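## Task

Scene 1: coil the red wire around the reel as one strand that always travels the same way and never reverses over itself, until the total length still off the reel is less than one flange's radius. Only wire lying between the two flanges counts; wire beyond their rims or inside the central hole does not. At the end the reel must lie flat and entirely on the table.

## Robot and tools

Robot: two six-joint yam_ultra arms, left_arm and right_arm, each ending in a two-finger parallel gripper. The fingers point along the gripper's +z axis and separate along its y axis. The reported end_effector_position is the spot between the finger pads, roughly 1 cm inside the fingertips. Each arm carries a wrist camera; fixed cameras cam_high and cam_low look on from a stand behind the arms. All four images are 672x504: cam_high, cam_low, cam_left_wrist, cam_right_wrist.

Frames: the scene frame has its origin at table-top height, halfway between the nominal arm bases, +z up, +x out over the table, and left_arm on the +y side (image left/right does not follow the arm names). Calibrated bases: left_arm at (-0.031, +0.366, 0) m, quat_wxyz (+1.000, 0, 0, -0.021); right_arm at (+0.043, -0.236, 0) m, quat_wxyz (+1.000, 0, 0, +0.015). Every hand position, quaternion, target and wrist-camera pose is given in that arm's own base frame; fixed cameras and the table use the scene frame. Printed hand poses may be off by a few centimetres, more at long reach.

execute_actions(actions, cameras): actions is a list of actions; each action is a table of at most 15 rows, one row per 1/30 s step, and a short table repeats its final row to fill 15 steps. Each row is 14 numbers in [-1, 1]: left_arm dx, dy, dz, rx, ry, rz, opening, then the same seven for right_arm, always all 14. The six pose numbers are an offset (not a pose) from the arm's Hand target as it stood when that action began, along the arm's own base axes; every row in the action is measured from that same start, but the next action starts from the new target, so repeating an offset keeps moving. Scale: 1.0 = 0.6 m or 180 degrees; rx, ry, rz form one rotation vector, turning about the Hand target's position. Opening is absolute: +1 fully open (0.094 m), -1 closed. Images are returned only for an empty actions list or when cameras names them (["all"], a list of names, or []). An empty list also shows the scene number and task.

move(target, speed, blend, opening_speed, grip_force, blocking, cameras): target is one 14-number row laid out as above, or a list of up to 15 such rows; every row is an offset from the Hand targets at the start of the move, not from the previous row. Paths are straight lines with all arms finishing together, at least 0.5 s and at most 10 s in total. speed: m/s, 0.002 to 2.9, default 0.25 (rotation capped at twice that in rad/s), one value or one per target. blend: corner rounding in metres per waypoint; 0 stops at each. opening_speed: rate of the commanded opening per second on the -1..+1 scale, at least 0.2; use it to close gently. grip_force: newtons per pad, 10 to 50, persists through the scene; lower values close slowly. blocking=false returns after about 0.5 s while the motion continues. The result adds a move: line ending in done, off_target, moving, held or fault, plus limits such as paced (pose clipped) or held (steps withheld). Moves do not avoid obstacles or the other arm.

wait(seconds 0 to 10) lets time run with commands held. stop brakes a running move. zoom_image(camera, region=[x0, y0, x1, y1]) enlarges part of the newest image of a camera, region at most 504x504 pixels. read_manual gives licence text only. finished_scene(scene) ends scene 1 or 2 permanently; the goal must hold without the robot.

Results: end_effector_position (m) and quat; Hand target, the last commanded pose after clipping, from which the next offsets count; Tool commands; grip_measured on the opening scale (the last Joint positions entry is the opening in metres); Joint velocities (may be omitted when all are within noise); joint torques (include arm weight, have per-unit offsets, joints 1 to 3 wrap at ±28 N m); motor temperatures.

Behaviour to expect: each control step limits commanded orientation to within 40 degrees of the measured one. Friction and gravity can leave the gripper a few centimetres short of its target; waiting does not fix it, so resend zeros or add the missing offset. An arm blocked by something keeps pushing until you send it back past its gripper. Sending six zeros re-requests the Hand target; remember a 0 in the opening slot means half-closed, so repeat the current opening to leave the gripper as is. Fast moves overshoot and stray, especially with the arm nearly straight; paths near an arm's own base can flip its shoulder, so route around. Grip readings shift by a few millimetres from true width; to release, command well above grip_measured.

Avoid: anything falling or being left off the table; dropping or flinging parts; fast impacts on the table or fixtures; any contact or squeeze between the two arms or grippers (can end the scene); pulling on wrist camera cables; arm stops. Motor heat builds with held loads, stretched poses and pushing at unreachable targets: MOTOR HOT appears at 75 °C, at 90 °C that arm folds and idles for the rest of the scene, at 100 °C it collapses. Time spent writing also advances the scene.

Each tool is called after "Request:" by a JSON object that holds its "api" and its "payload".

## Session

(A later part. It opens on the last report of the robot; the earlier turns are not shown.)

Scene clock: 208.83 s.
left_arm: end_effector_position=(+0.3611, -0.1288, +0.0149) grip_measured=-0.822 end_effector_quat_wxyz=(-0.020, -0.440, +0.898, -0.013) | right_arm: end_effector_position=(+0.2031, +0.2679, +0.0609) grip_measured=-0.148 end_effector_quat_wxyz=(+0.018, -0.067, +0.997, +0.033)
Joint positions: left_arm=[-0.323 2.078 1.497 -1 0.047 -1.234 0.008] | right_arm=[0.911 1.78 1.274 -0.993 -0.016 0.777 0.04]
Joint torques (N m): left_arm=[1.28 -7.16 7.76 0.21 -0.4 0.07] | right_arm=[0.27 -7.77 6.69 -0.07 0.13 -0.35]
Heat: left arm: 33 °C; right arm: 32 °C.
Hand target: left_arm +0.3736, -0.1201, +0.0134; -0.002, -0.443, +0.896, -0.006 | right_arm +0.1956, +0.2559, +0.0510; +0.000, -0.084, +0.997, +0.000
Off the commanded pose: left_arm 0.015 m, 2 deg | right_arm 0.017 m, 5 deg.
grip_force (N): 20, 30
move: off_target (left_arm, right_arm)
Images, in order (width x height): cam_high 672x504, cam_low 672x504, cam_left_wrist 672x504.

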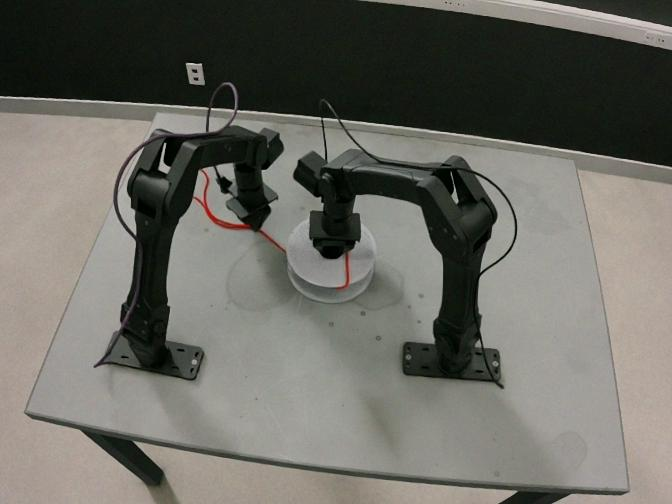

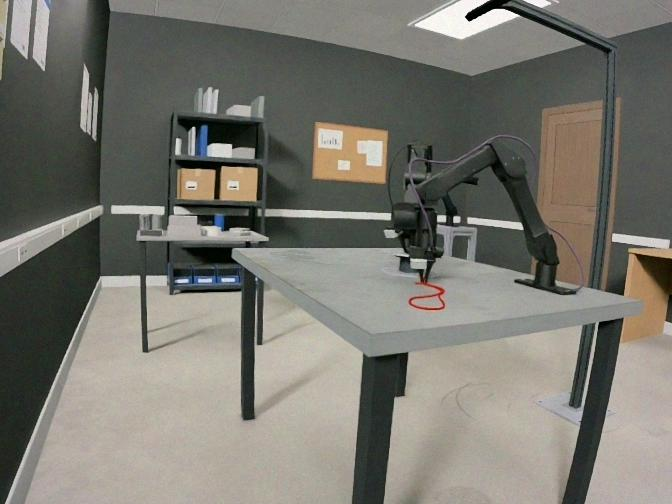

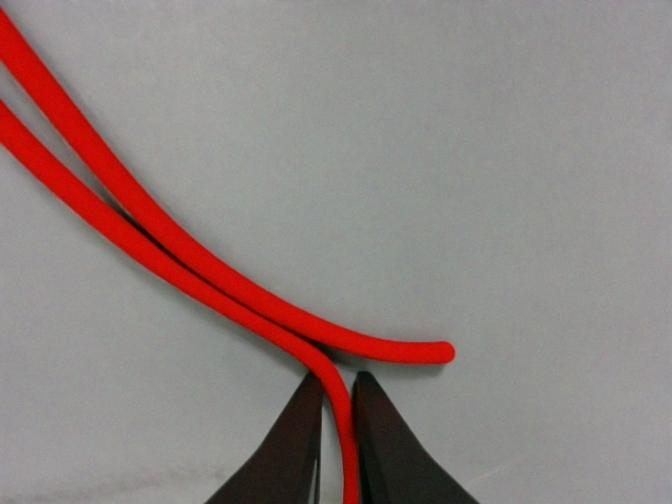

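Request:
{"api": "move", "payload": {"target": [0,0,0,0,0,0,-0.82,0,0,0,0,0,0.25,-0.1], "speed": 0.15, "cameras": ["cam_left_wrist","cam_high"]}}

Request:
{"api": "zoom_image", "payload": {"camera": "cam_high", "region": [220, 190, 390, 310]}}

Scene clock: 213.47 s.
left_arm: end_effector_position=(+0.3614, -0.1279, +0.0148) grip_measured=-0.822 end_effector_quat_wxyz=(-0.018, -0.439, +0.898, -0.011) | right_arm: end_effector_position=(+0.1973, +0.2727, +0.0614) grip_measured=-0.142 end_effector_quat_wxyz=(+0.020, -0.444, +0.895, +0.042)
Joint positions: left_arm=[-0.323 2.078 1.497 -1 0.042 -1.233 0.008] | right_arm=[0.911 1.78 1.275 -0.993 -0.058 -0.008 0.04]
Joint torques (N m): left_arm=[1.28 -7.13 7.77 0.21 -0.33 0.07] | right_arm=[0.36 -7.72 6.58 -0.07 0.54 -0.38]
Heat: left arm: 33 °C; right arm: 32 °C.
Hand target: left_arm +0.3735, -0.1201, +0.0134; -0.002, -0.443, +0.897, -0.006 | right_arm +0.1957, +0.2560, +0.0511; +0.000, -0.459, +0.889, +0.000
Off the commanded pose: left_arm 0.014 m, 2 deg | right_arm 0.020 m, 6 deg.
grip_force (N): 20, 30
move: off_target (left_arm, right_arm)
Images, in order (width x height): cam_high 672x504, cam_left_wrist 672x504.

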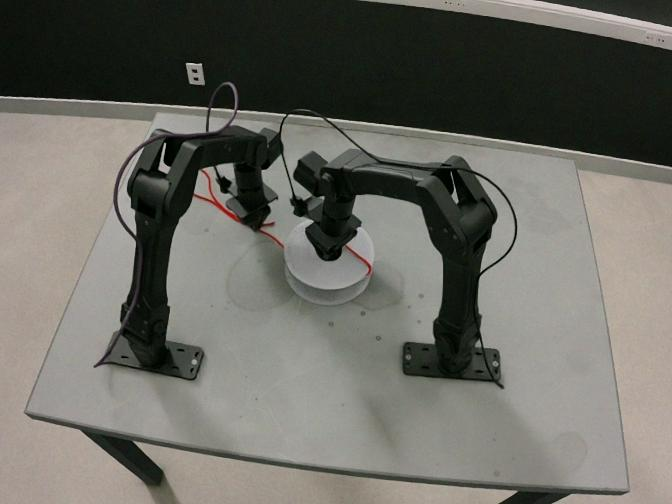

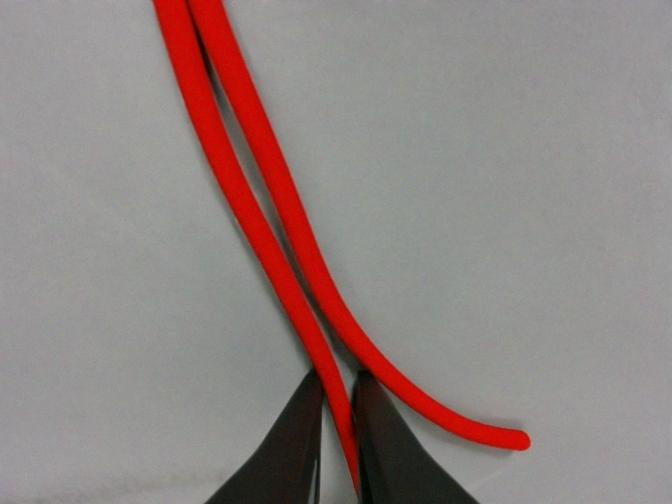

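Scaled by 2.965 from the camera's 672x504 image, which has a finer 960x720 frame.

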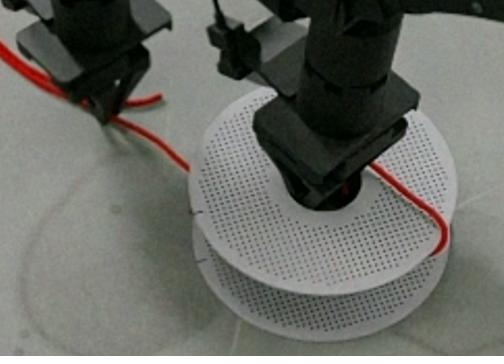

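Request:
{"api": "move", "payload": {"target": [0,0,0,0,0,0,-0.82,0,0,0,0,0,0.25,-0.1], "speed": 0.15, "cameras": ["cam_left_wrist","cam_high"]}}

Request:
{"api": "zoom_image", "payload": {"camera": "cam_high", "region": [220, 190, 390, 310]}}

Scene clock: 217.70 s.
left_arm: end_effector_position=(+0.3623, -0.1253, +0.0148) grip_measured=-0.822 end_effector_quat_wxyz=(-0.016, -0.441, +0.897, -0.009) | right_arm: end_effector_position=(+0.1845, +0.2674, +0.0616) grip_measured=-0.139 end_effector_quat_wxyz=(-0.009, +0.748, -0.661, -0.049)
Joint positions: left_arm=[-0.319 2.078 1.497 -1 0.035 -1.233 0.008] | right_arm=[0.911 1.78 1.276 -1.042 -0.096 -0.782 0.04]
Joint torques (N m): left_arm=[0.95 -7.15 7.8 0.22 -0.25 0.06] | right_arm=[0.28 -7.68 6.57 0.29 0.88 -0.46]
Heat: left arm: 34 °C; right arm: 32 °C.
Hand target: left_arm +0.3735, -0.1201, +0.0134; -0.002, -0.443, +0.896, -0.007 | right_arm +0.1957, +0.2560, +0.0511; +0.000, +0.764, -0.646, +0.000
Off the commanded pose: left_arm 0.012 m, 2 deg | right_arm 0.019 m, 6 deg.
grip_force (N): 20, 30
move: off_target (left_arm, right_arm)
Images, in order (width x height): cam_high 672x504, cam_left_wrist 672x504.

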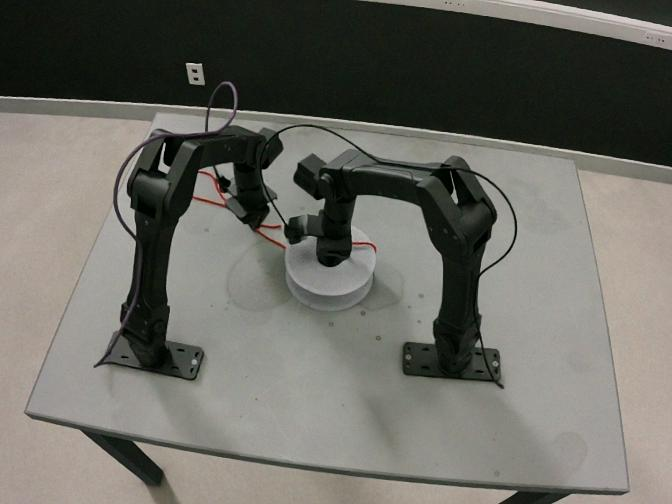

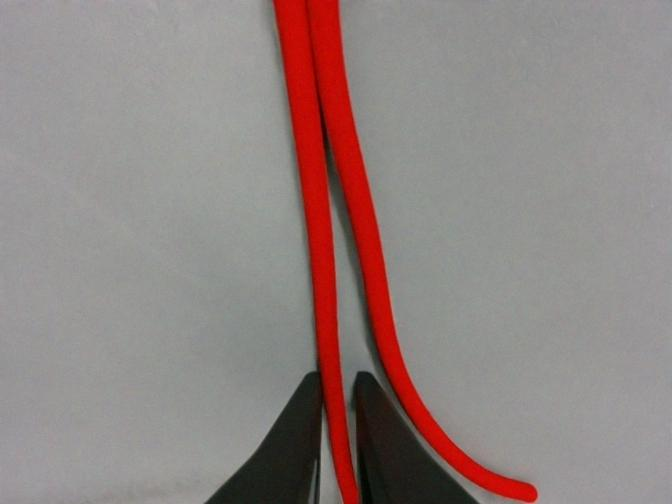

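Scaled by 2.965 from the camera's 672x504 image, which has a finer 960x720 frame.

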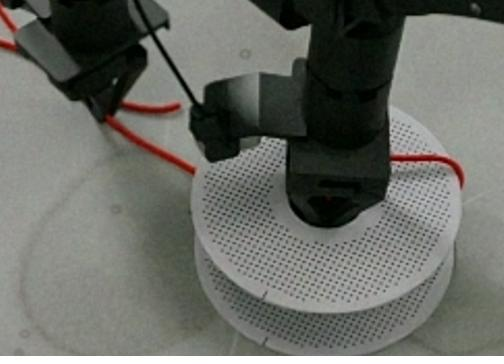

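Request:
{"api": "move", "payload": {"target": [-0.02,0.09,0,0,0,0,-0.82,0,0,0,0,0,0,-0.1], "speed": 0.08}}

Request:
{"api": "move", "payload": {"target": [0,0,0,0,0,0,-0.82,0.01,-0.008,0,0,0,0.25,-0.1], "speed": 0.15, "cameras": ["cam_left_wrist","cam_high","cam_low"]}}

Request:
{"api": "zoom_image", "payload": {"camera": "cam_high", "region": [220, 190, 390, 310]}}

Scene clock: 220.63 s.
left_arm: end_effector_position=(+0.3629, -0.0746, +0.0137) grip_measured=-0.822 end_effector_quat_wxyz=(-0.012, -0.442, +0.897, -0.016) | right_arm: end_effector_position=(+0.1845, +0.2674, +0.0616) grip_measured=-0.139 end_effector_quat_wxyz=(-0.010, +0.749, -0.661, -0.049)
Joint positions: left_arm=[-0.186 2.024 1.411 -0.957 0.04 -1.103 0.008] | right_arm=[0.911 1.78 1.276 -1.042 -0.096 -0.783 0.04]
Joint torques (N m): left_arm=[0.76 -8.91 3.67 0.23 -0.31 0.08] | right_arm=[0.29 -7.64 6.63 0.3 0.85 -0.48]
Heat: left arm: 33 °C; right arm: 32 °C.
Hand target: left_arm +0.3615, -0.0660, +0.0134; -0.002, -0.443, +0.896, -0.006 | right_arm +0.1957, +0.2560, +0.0511; +0.000, +0.764, -0.646, +0.000
Off the commanded pose: left_arm 0.009 m, 2 deg | right_arm 0.019 m, 6 deg.
grip_force (N): 20, 30
move: off_target (right_arm)

Scene clock: 224.00 s.
left_arm: end_effector_position=(+0.3630, -0.0746, +0.0137) grip_measured=-0.822 end_effector_quat_wxyz=(-0.012, -0.442, +0.897, -0.016) | right_arm: end_effector_position=(+0.1755, +0.2493, +0.0616) grip_measured=-0.139 end_effector_quat_wxyz=(+0.012, +0.947, -0.318, -0.046)
Joint positions: left_arm=[-0.186 2.024 1.411 -0.957 0.04 -1.103 0.008] | right_arm=[0.907 1.78 1.276 -1.122 -0.079 -1.588 0.04]
Joint torques (N m): left_arm=[0.76 -8.91 3.67 0.22 -0.3 0.07] | right_arm=[-1.47 -7.61 6.6 0.9 0.72 -0.48]
Heat: left arm: 33 °C; right arm: 32 °C.
Hand target: left_arm +0.3616, -0.0660, +0.0134; -0.002, -0.443, +0.896, -0.006 | right_arm +0.2017, +0.2512, +0.0511; -0.001, +0.953, -0.304, +0.000
Off the commanded pose: left_arm 0.009 m, 2 deg | right_arm 0.028 m, 6 deg.
grip_force (N): 20, 30
move: off_target (right_arm)
Images, in order (width x height): cam_high 672x504, cam_low 672x504, cam_left_wrist 672x504.

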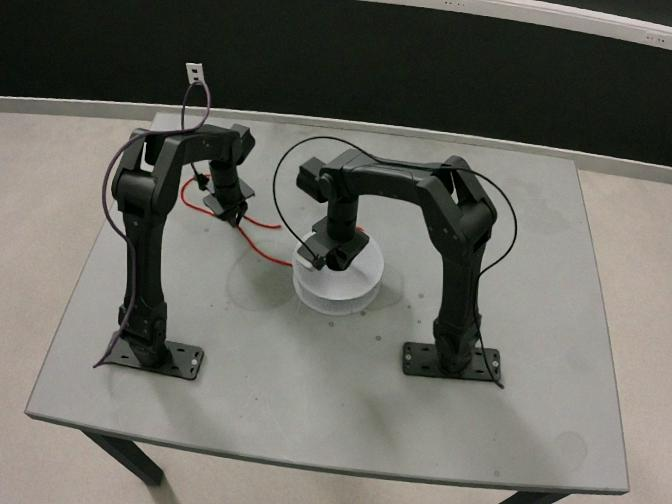

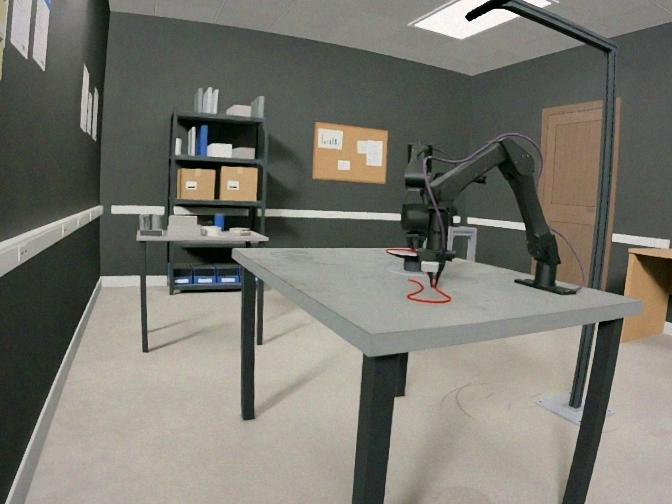

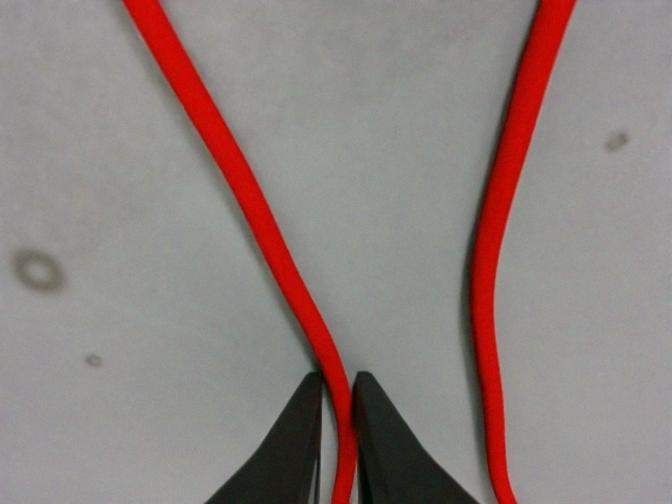

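Scaled by 2.965 from the camera's 672x504 image, which has a finer 960x720 frame.

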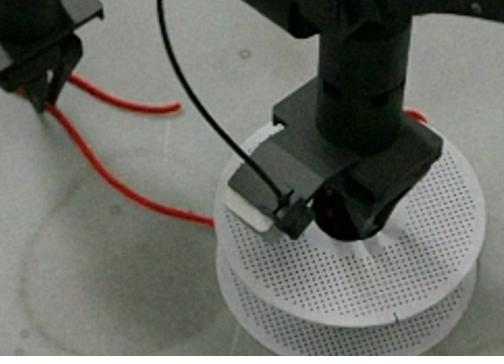

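Request:
{"api": "move", "payload": {"target": [0,0,0,0,0,0,-0.82,-0.02,0.0,0,0,0,0.12,-0.1], "speed": 0.15, "cameras": ["cam_left_wrist","cam_high","cam_right_wrist"]}}

Request:
{"api": "zoom_image", "payload": {"camera": "cam_high", "region": [220, 190, 390, 320]}}

Scene clock: 227.87 s.
left_arm: end_effector_position=(+0.3630, -0.0746, +0.0137) grip_measured=-0.822 end_effector_quat_wxyz=(-0.012, -0.442, +0.897, -0.016) | right_arm: end_effector_position=(+0.1720, +0.2443, +0.0614) grip_measured=-0.139 end_effector_quat_wxyz=(+0.021, +0.988, -0.145, -0.042)
Joint positions: left_arm=[-0.186 2.024 1.411 -0.957 0.04 -1.103 0.008] | right_arm=[0.921 1.78 1.275 -1.144 -0.054 -1.932 0.04]
Joint torques (N m): left_arm=[0.76 -8.9 3.66 0.23 -0.31 0.07] | right_arm=[-0.01 -9.36 4.3 1.1 0.49 -0.51]
Heat: left arm: 33 °C; right arm: 32 °C.
Hand target: left_arm +0.3616, -0.0660, +0.0134; -0.002, -0.443, +0.896, -0.006 | right_arm +0.1897, +0.2511, +0.0510; +0.000, +0.993, -0.120, +0.000
Off the commanded pose: left_arm 0.009 m, 2 deg | right_arm 0.022 m, 6 deg.
grip_force (N): 20, 30
move: off_target (right_arm)
Images, in order (width x height): cam_high 672x504, cam_left_wrist 672x504, cam_right_wrist 672x504.

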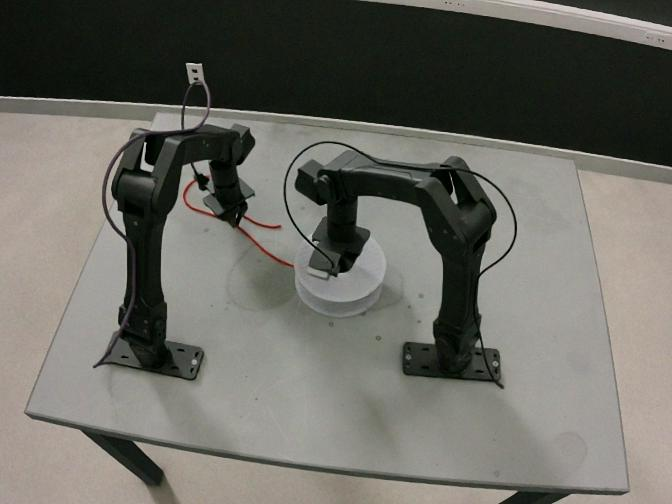

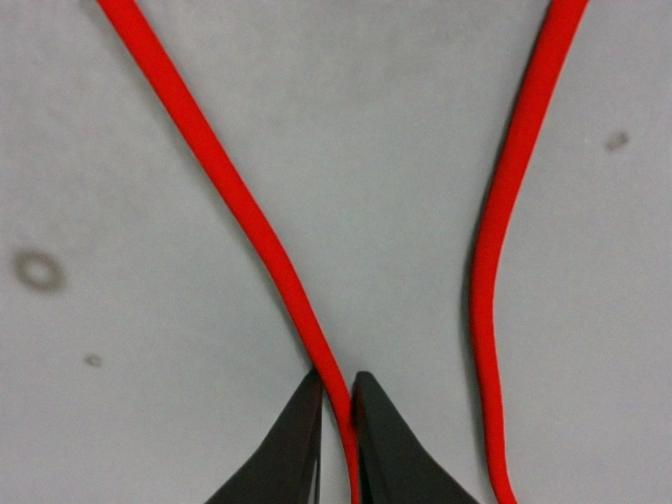

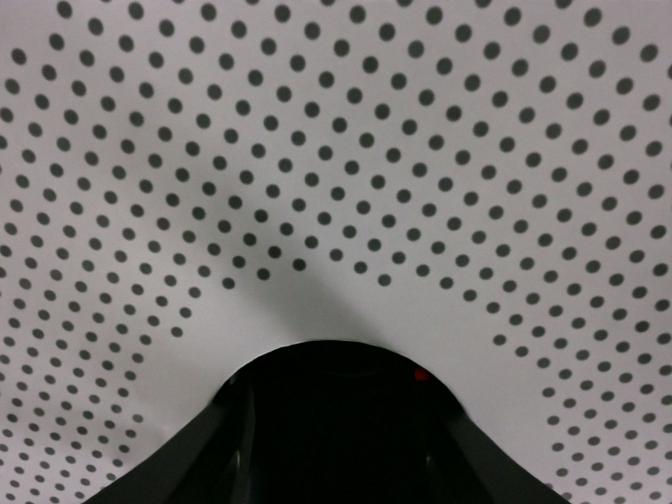

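Scaled by 2.965 from the camera's 672x504 image, which has a finer 960x720 frame.

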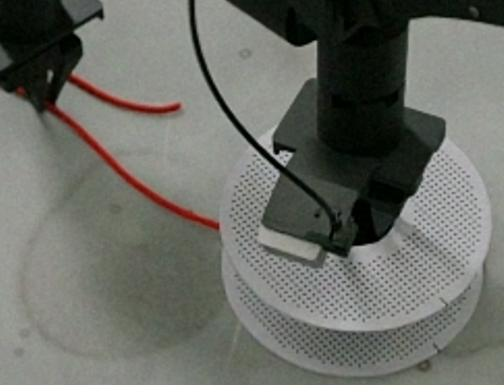

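Request:
{"api": "move", "payload": {"target": [0,0,0,0,0,0,-0.82,-0.027,-0.008,0.005,0,0,0,-1], "speed": 0.05, "opening_speed": 0.4, "cameras": ["cam_right_wrist","cam_high"]}}

Scene clock: 231.57 s.
left_arm: end_effector_position=(+0.3630, -0.0746, +0.0137) grip_measured=-0.822 end_effector_quat_wxyz=(-0.012, -0.442, +0.897, -0.016) | right_arm: end_effector_position=(+0.1753, +0.2476, +0.0528) grip_measured=-0.974 end_effector_quat_wxyz=(+0.002, +0.992, -0.128, -0.005)
Joint positions: left_arm=[-0.186 2.024 1.411 -0.957 0.04 -1.103 0.008] | right_arm=[0.947 1.741 1.198 -1.035 -0.008 -1.938 0.001]
Joint torques (N m): left_arm=[0.79 -8.9 3.66 0.23 -0.3 0.08] | right_arm=[0.51 -10.48 5.7 0.25 0.05 -0.09]
Heat: left arm: 33 °C; right arm: 32 °C.
Hand target: left_arm +0.3616, -0.0660, +0.0134; -0.002, -0.443, +0.896, -0.006 | right_arm +0.1735, +0.2463, +0.0541; +0.000, +0.993, -0.120, +0.000
Off the commanded pose: left_arm 0.009 m, 2 deg | right_arm 0.003 m, 1 deg.
grip_force (N): 20, 30
move: done
Images, in order (width x height): cam_high 672x504, cam_right_wrist 672x504.

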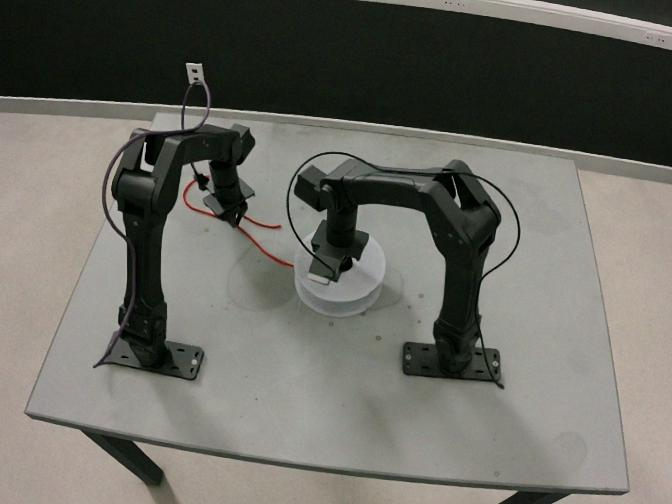

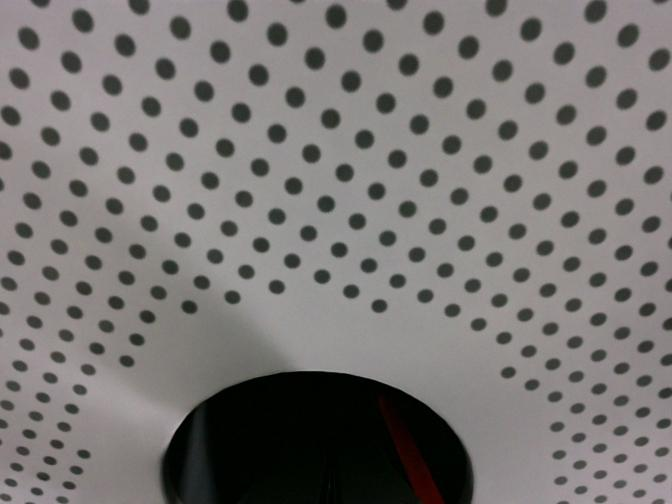

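Request:
{"api": "move", "payload": {"target": [[0,0,0,0,0,0,-0.82,0,0,0.075,0,0,0,-1],[0,0,0,0,0,0,-0.82,0.0,0,0.075,0,0,-0.6,-1],[0,0,0,0,0,0,-0.82,0.0,0,0.09,0,0,0.78,-1]], "speed": [0.08,0.35,0.35], "cameras": ["all"]}}

Scene clock: 240.97 s.
left_arm: end_effector_position=(+0.3630, -0.0746, +0.0137) grip_measured=-0.822 end_effector_quat_wxyz=(-0.012, -0.442, +0.897, -0.016) | right_arm: end_effector_position=(+0.1733, +0.2446, +0.0954) grip_measured=-0.974 end_effector_quat_wxyz=(-0.006, +0.448, +0.894, -0.012)
Joint positions: left_arm=[-0.186 2.024 1.411 -0.957 0.04 -1.103 0.008] | right_arm=[0.947 1.709 1.333 -1.22 -0.007 1.877 0.001]
Joint torques (N m): left_arm=[0.76 -8.91 3.67 0.22 -0.31 0.06] | right_arm=[0.64 -10.93 9.18 -0.06 0.03 0.11]
Heat: left arm: 33 °C; right arm: 32 °C.
Hand target: left_arm +0.3616, -0.0660, +0.0134; -0.002, -0.443, +0.896, -0.006 | right_arm +0.1735, +0.2463, +0.1081; +0.000, +0.450, +0.893, +0.000
Off the commanded pose: left_arm 0.009 m, 2 deg | right_arm 0.013 m, 1 deg.
grip_force (N): 20, 30
move: off_target (right_arm)

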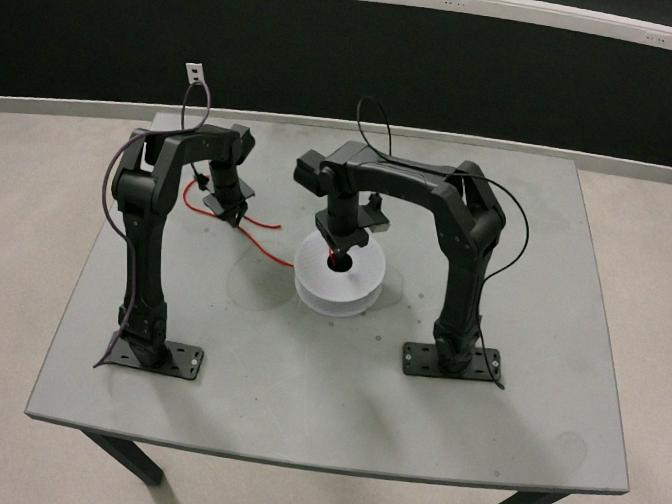

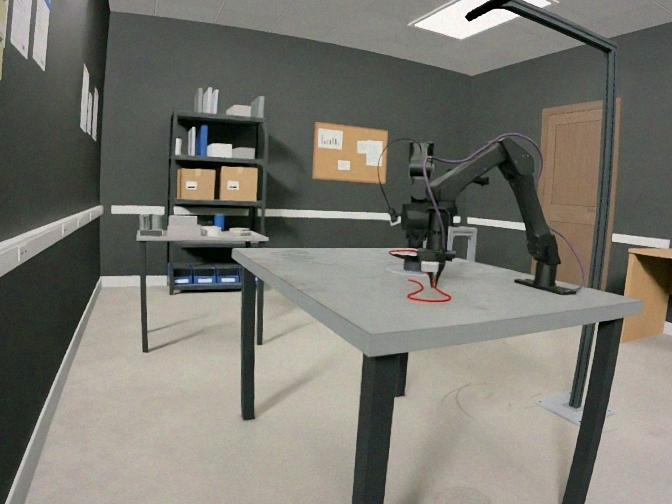

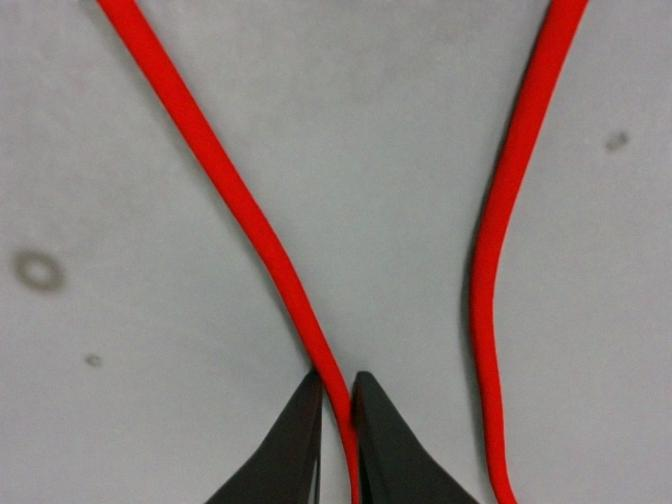

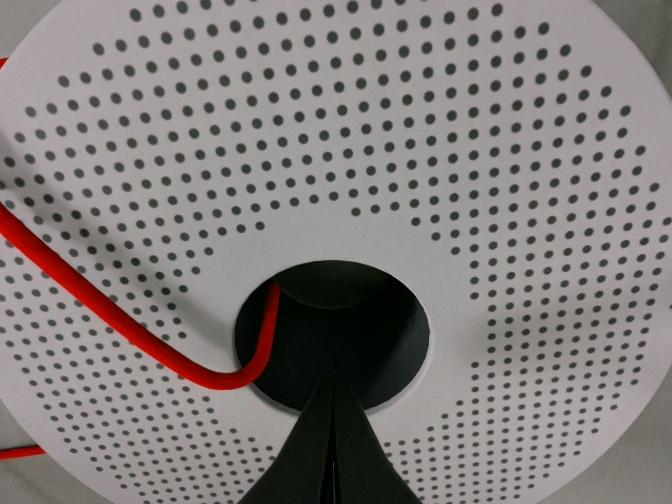

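Request:
{"api": "move", "payload": {"target": [[0,0,0,0,0,0,-0.82,0,0,-0.09,0,0,0,-1],[0,0,0,0,0,0,-0.82,0,0,-0.09,0,0,0,-0.1]], "speed": 0.07, "opening_speed": 0.4, "cameras": ["cam_right_wrist","cam_high"]}}

Request:
{"api": "zoom_image", "payload": {"camera": "cam_high", "region": [220, 190, 390, 320]}}

Scene clock: 246.73 s.
left_arm: end_effector_position=(+0.3630, -0.0746, +0.0137) grip_measured=-0.822 end_effector_quat_wxyz=(-0.012, -0.442, +0.897, -0.016) | right_arm: end_effector_position=(+0.1758, +0.2484, +0.0617) grip_measured=-0.158 end_effector_quat_wxyz=(-0.002, +0.449, +0.893, +0.011)
Joint positions: left_arm=[-0.186 2.024 1.411 -0.957 0.04 -1.103 0.008] | right_arm=[0.947 1.709 1.197 -1.038 -0.008 1.878 0.04]
Joint torques (N m): left_arm=[0.76 -8.91 3.67 0.23 -0.3 0.08] | right_arm=[0.57 -7.57 5.94 0.33 0.05 0.09]
Heat: left arm: 33 °C; right arm: 32 °C.
Hand target: left_arm +0.3616, -0.0660, +0.0134; -0.002, -0.443, +0.896, -0.006 | right_arm +0.1735, +0.2463, +0.0541; +0.000, +0.450, +0.893, +0.000
Off the commanded pose: left_arm 0.009 m, 2 deg | right_arm 0.008 m, 1 deg.
grip_force (N): 20, 30
move: done
Images, in order (width x height): cam_high 672x504, cam_right_wrist 672x504.

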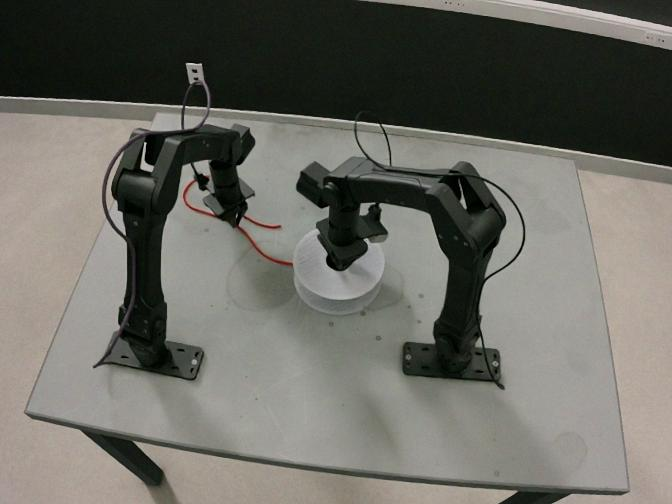

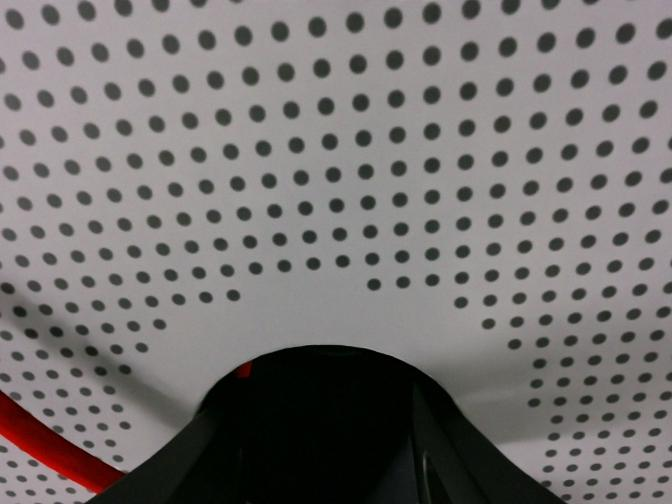

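Scaled by 2.965 from the camera's 672x504 image, which has a finer 960x720 frame.

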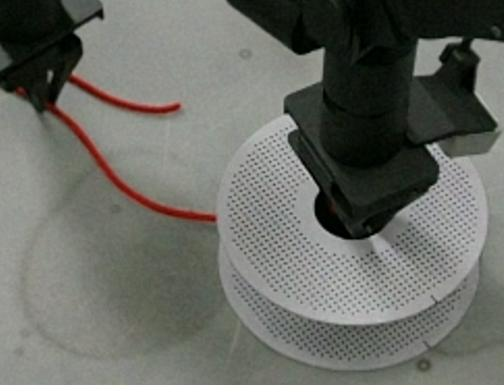

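Request:
{"api": "move", "payload": {"target": [0,0,0,0,0,0,-0.82,0,0,0,0,0,0.3,-0.1], "speed": 0.18, "cameras": ["cam_left_wrist","cam_high"]}}

Request:
{"api": "zoom_image", "payload": {"camera": "cam_high", "region": [220, 190, 390, 320]}}

Request:
{"api": "move", "payload": {"target": [0,0,0,0,0,0,-0.82,0,0,0,0,0,0.3,-0.1], "speed": 0.18, "cameras": ["cam_left_wrist","cam_high"]}}

Request:
{"api": "zoom_image", "payload": {"camera": "cam_high", "region": [220, 190, 390, 320]}}

Scene clock: 253.13 s.
left_arm: end_effector_position=(+0.3630, -0.0746, +0.0137) grip_measured=-0.822 end_effector_quat_wxyz=(-0.012, -0.442, +0.897, -0.016) | right_arm: end_effector_position=(+0.1720, +0.2437, +0.0617) grip_measured=-0.149 end_effector_quat_wxyz=(-0.004, +0.012, +1.000, +0.000)
Joint positions: left_arm=[-0.186 2.024 1.411 -0.957 0.04 -1.103 0.008] | right_arm=[0.949 1.709 1.197 -1.062 -0.006 0.973 0.04]
Joint torques (N m): left_arm=[0.76 -8.91 3.67 0.23 -0.3 0.07] | right_arm=[0.42 -7.45 5.96 0.55 0.02 -0.31]
Heat: left arm: 33 °C; right arm: 31 °C.
Hand target: left_arm +0.3616, -0.0660, +0.0134; -0.002, -0.443, +0.896, -0.006 | right_arm +0.1734, +0.2463, +0.0541; +0.000, -0.005, +1.000, +0.000
Off the commanded pose: left_arm 0.009 m, 2 deg | right_arm 0.008 m, 2 deg.
grip_force (N): 20, 30
move: done
Images, in order (width x height): cam_high 672x504, cam_left_wrist 672x504.

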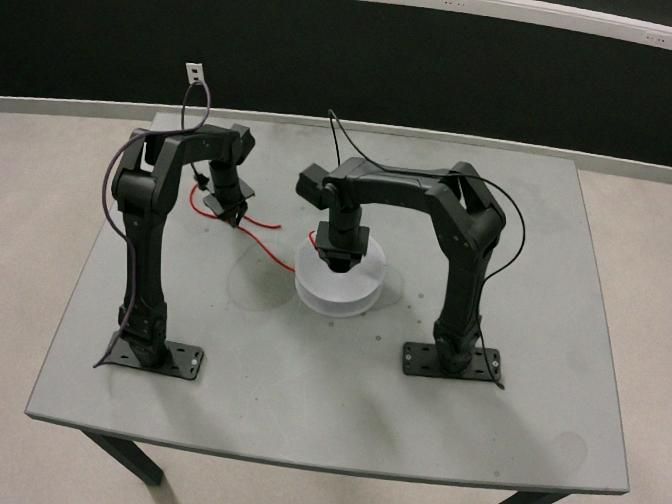

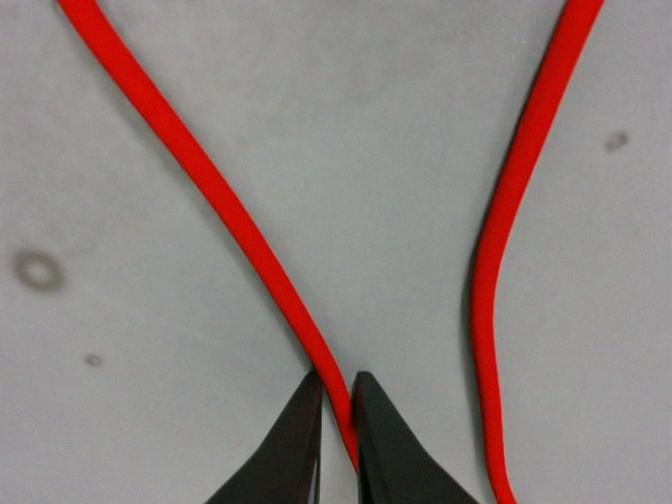

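Scaled by 2.965 from the camera's 672x504 image, which has a finer 960x720 frame.

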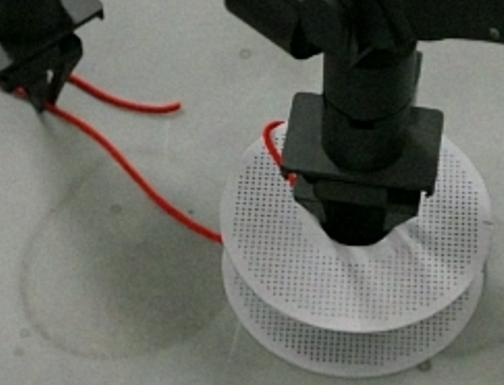

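Scene clock: 256.37 s.
left_arm: end_effector_position=(+0.3630, -0.0746, +0.0137) grip_measured=-0.822 end_effector_quat_wxyz=(-0.012, -0.442, +0.897, -0.016) | right_arm: end_effector_position=(+0.1780, +0.2447, +0.0620) grip_measured=-0.138 end_effector_quat_wxyz=(+0.010, -0.441, +0.897, -0.004)
Joint positions: left_arm=[-0.186 2.024 1.411 -0.957 0.04 -1.103 0.008] | right_arm=[0.949 1.709 1.197 -1.045 0.017 0.036 0.04]
Joint torques (N m): left_arm=[0.75 -8.9 3.66 0.23 -0.31 0.07] | right_arm=[0.42 -7.5 5.82 0.41 -0.2 -0.39]
Heat: left arm: 33 °C; right arm: 31 °C.
Hand target: left_arm +0.3616, -0.0660, +0.0134; -0.002, -0.443, +0.896, -0.006 | right_arm +0.1734, +0.2464, +0.0541; +0.000, -0.458, +0.889, +0.000
Off the commanded pose: left_arm 0.009 m, 2 deg | right_arm 0.009 m, 3 deg.
grip_force (N): 20, 30
move: off_target (right_arm)
Images, in order (width x height): cam_high 672x504, cam_left_wrist 672x504.

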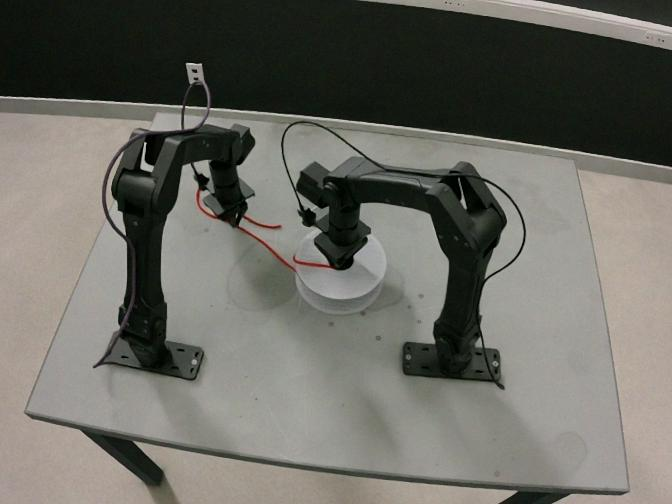

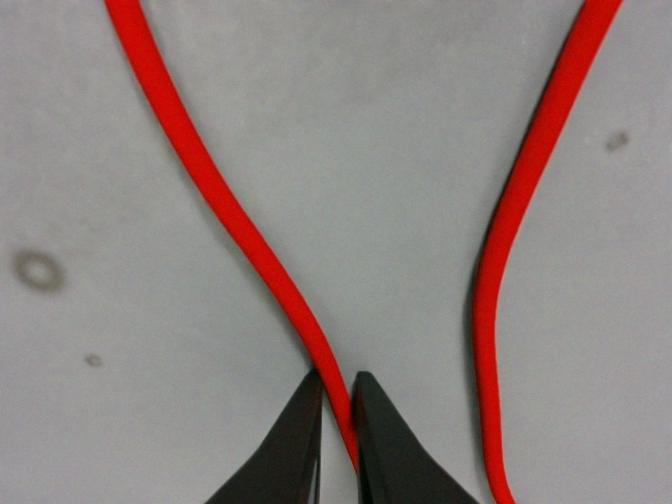

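Scaled by 2.965 from the camera's 672x504 image, which has a finer 960x720 frame.

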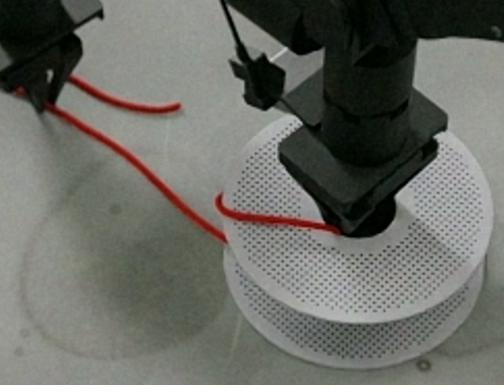

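Request:
{"api": "move", "payload": {"target": [0,0,0,0,0,0,-0.82,0,0,0,0,0,0.2,-0.1], "speed": 0.15, "cameras": ["cam_left_wrist","cam_high"]}}

Request:
{"api": "zoom_image", "payload": {"camera": "cam_high", "region": [270, 210, 390, 320]}}

Request:
{"api": "move", "payload": {"target": [0,0,0,0,0,0,-0.82,0,0,0,0,0,0.2,-0.1], "speed": 0.15, "cameras": ["cam_left_wrist","cam_high"]}}

Request:
{"api": "zoom_image", "payload": {"camera": "cam_high", "region": [270, 210, 390, 320]}}

Scene clock: 260.27 s.
left_arm: end_effector_position=(+0.3630, -0.0746, +0.0137) grip_measured=-0.822 end_effector_quat_wxyz=(-0.012, -0.442, +0.897, -0.016) | right_arm: end_effector_position=(+0.1813, +0.2488, +0.0626) grip_measured=-0.127 end_effector_quat_wxyz=(-0.020, +0.698, -0.716, +0.006)
Joint positions: left_arm=[-0.186 2.024 1.411 -0.957 0.04 -1.103 0.008] | right_arm=[0.949 1.707 1.197 -1.025 0.019 -0.596 0.041]
Joint torques (N m): left_arm=[0.76 -8.91 3.67 0.23 -0.3 0.07] | right_arm=[0.4 -7.51 5.81 0.23 -0.19 -0.35]
Heat: left arm: 33 °C; right arm: 31 °C.
Hand target: left_arm +0.3616, -0.0660, +0.0134; -0.002, -0.443, +0.896, -0.006 | right_arm +0.1734, +0.2463, +0.0541; +0.000, +0.711, -0.704, +0.000
Off the commanded pose: left_arm 0.009 m, 2 deg | right_arm 0.012 m, 3 deg.
grip_force (N): 20, 30
move: off_target (right_arm)
Images, in order (width x height): cam_high 672x504, cam_left_wrist 672x504.

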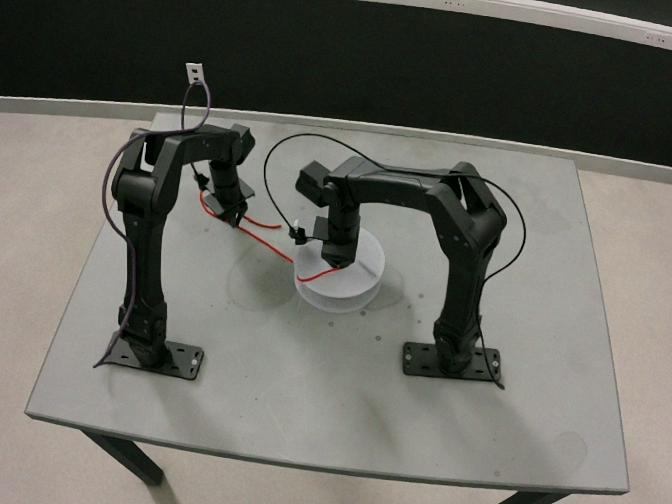

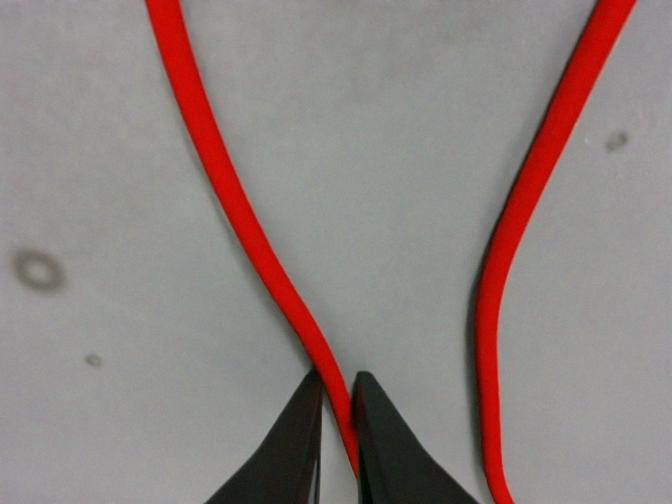

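Scaled by 4.200 from the camera's 672x504 image, which has a finer 960x720 frame.

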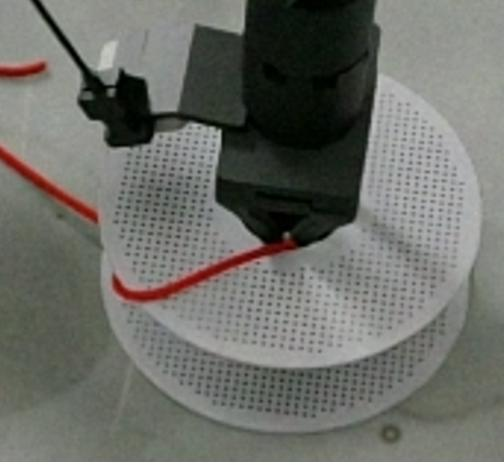

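Scene clock: 263.03 s.
left_arm: end_effector_position=(+0.3630, -0.0746, +0.0137) grip_measured=-0.822 end_effector_quat_wxyz=(-0.012, -0.442, +0.897, -0.016) | right_arm: end_effector_position=(+0.1828, +0.2508, +0.0629) grip_measured=-0.123 end_effector_quat_wxyz=(-0.022, +0.885, -0.465, +0.013)
Joint positions: left_arm=[-0.186 2.024 1.411 -0.957 0.04 -1.103 0.008] | right_arm=[0.949 1.706 1.197 -1.015 0.019 -1.225 0.041]
Joint torques (N m): left_arm=[0.79 -8.9 3.66 0.23 -0.31 0.07] | right_arm=[0.38 -7.43 5.91 0.16 -0.22 -0.35]
Heat: left arm: 33 °C; right arm: 31 °C.
Hand target: left_arm +0.3616, -0.0660, +0.0134; -0.002, -0.443, +0.896, -0.006 | right_arm +0.1734, +0.2463, +0.0542; +0.000, +0.893, -0.450, +0.000
Off the commanded pose: left_arm 0.009 m, 2 deg | right_arm 0.014 m, 4 deg.
grip_force (N): 20, 30
move: off_target (right_arm)
Images, in order (width x height): cam_high 672x504, cam_left_wrist 672x504.

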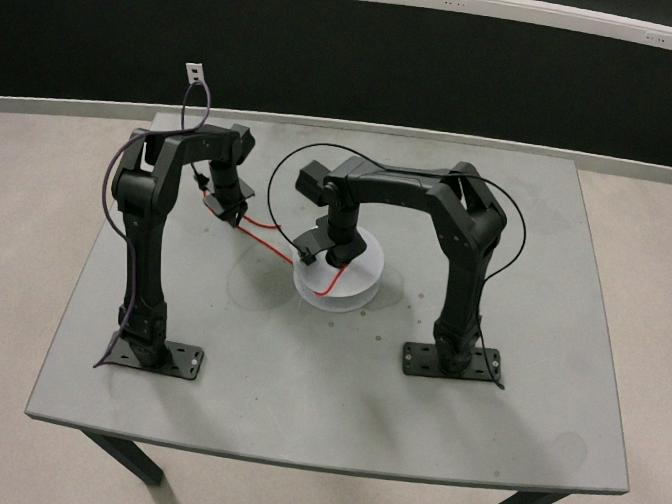

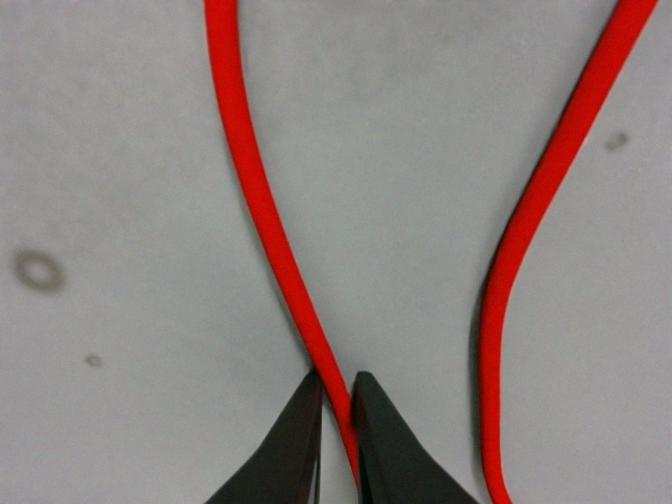

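Scaled by 4.200 from the camera's 672x504 image, which has a finer 960x720 frame.

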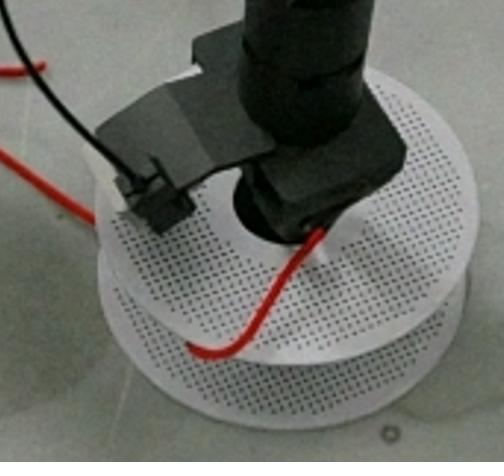

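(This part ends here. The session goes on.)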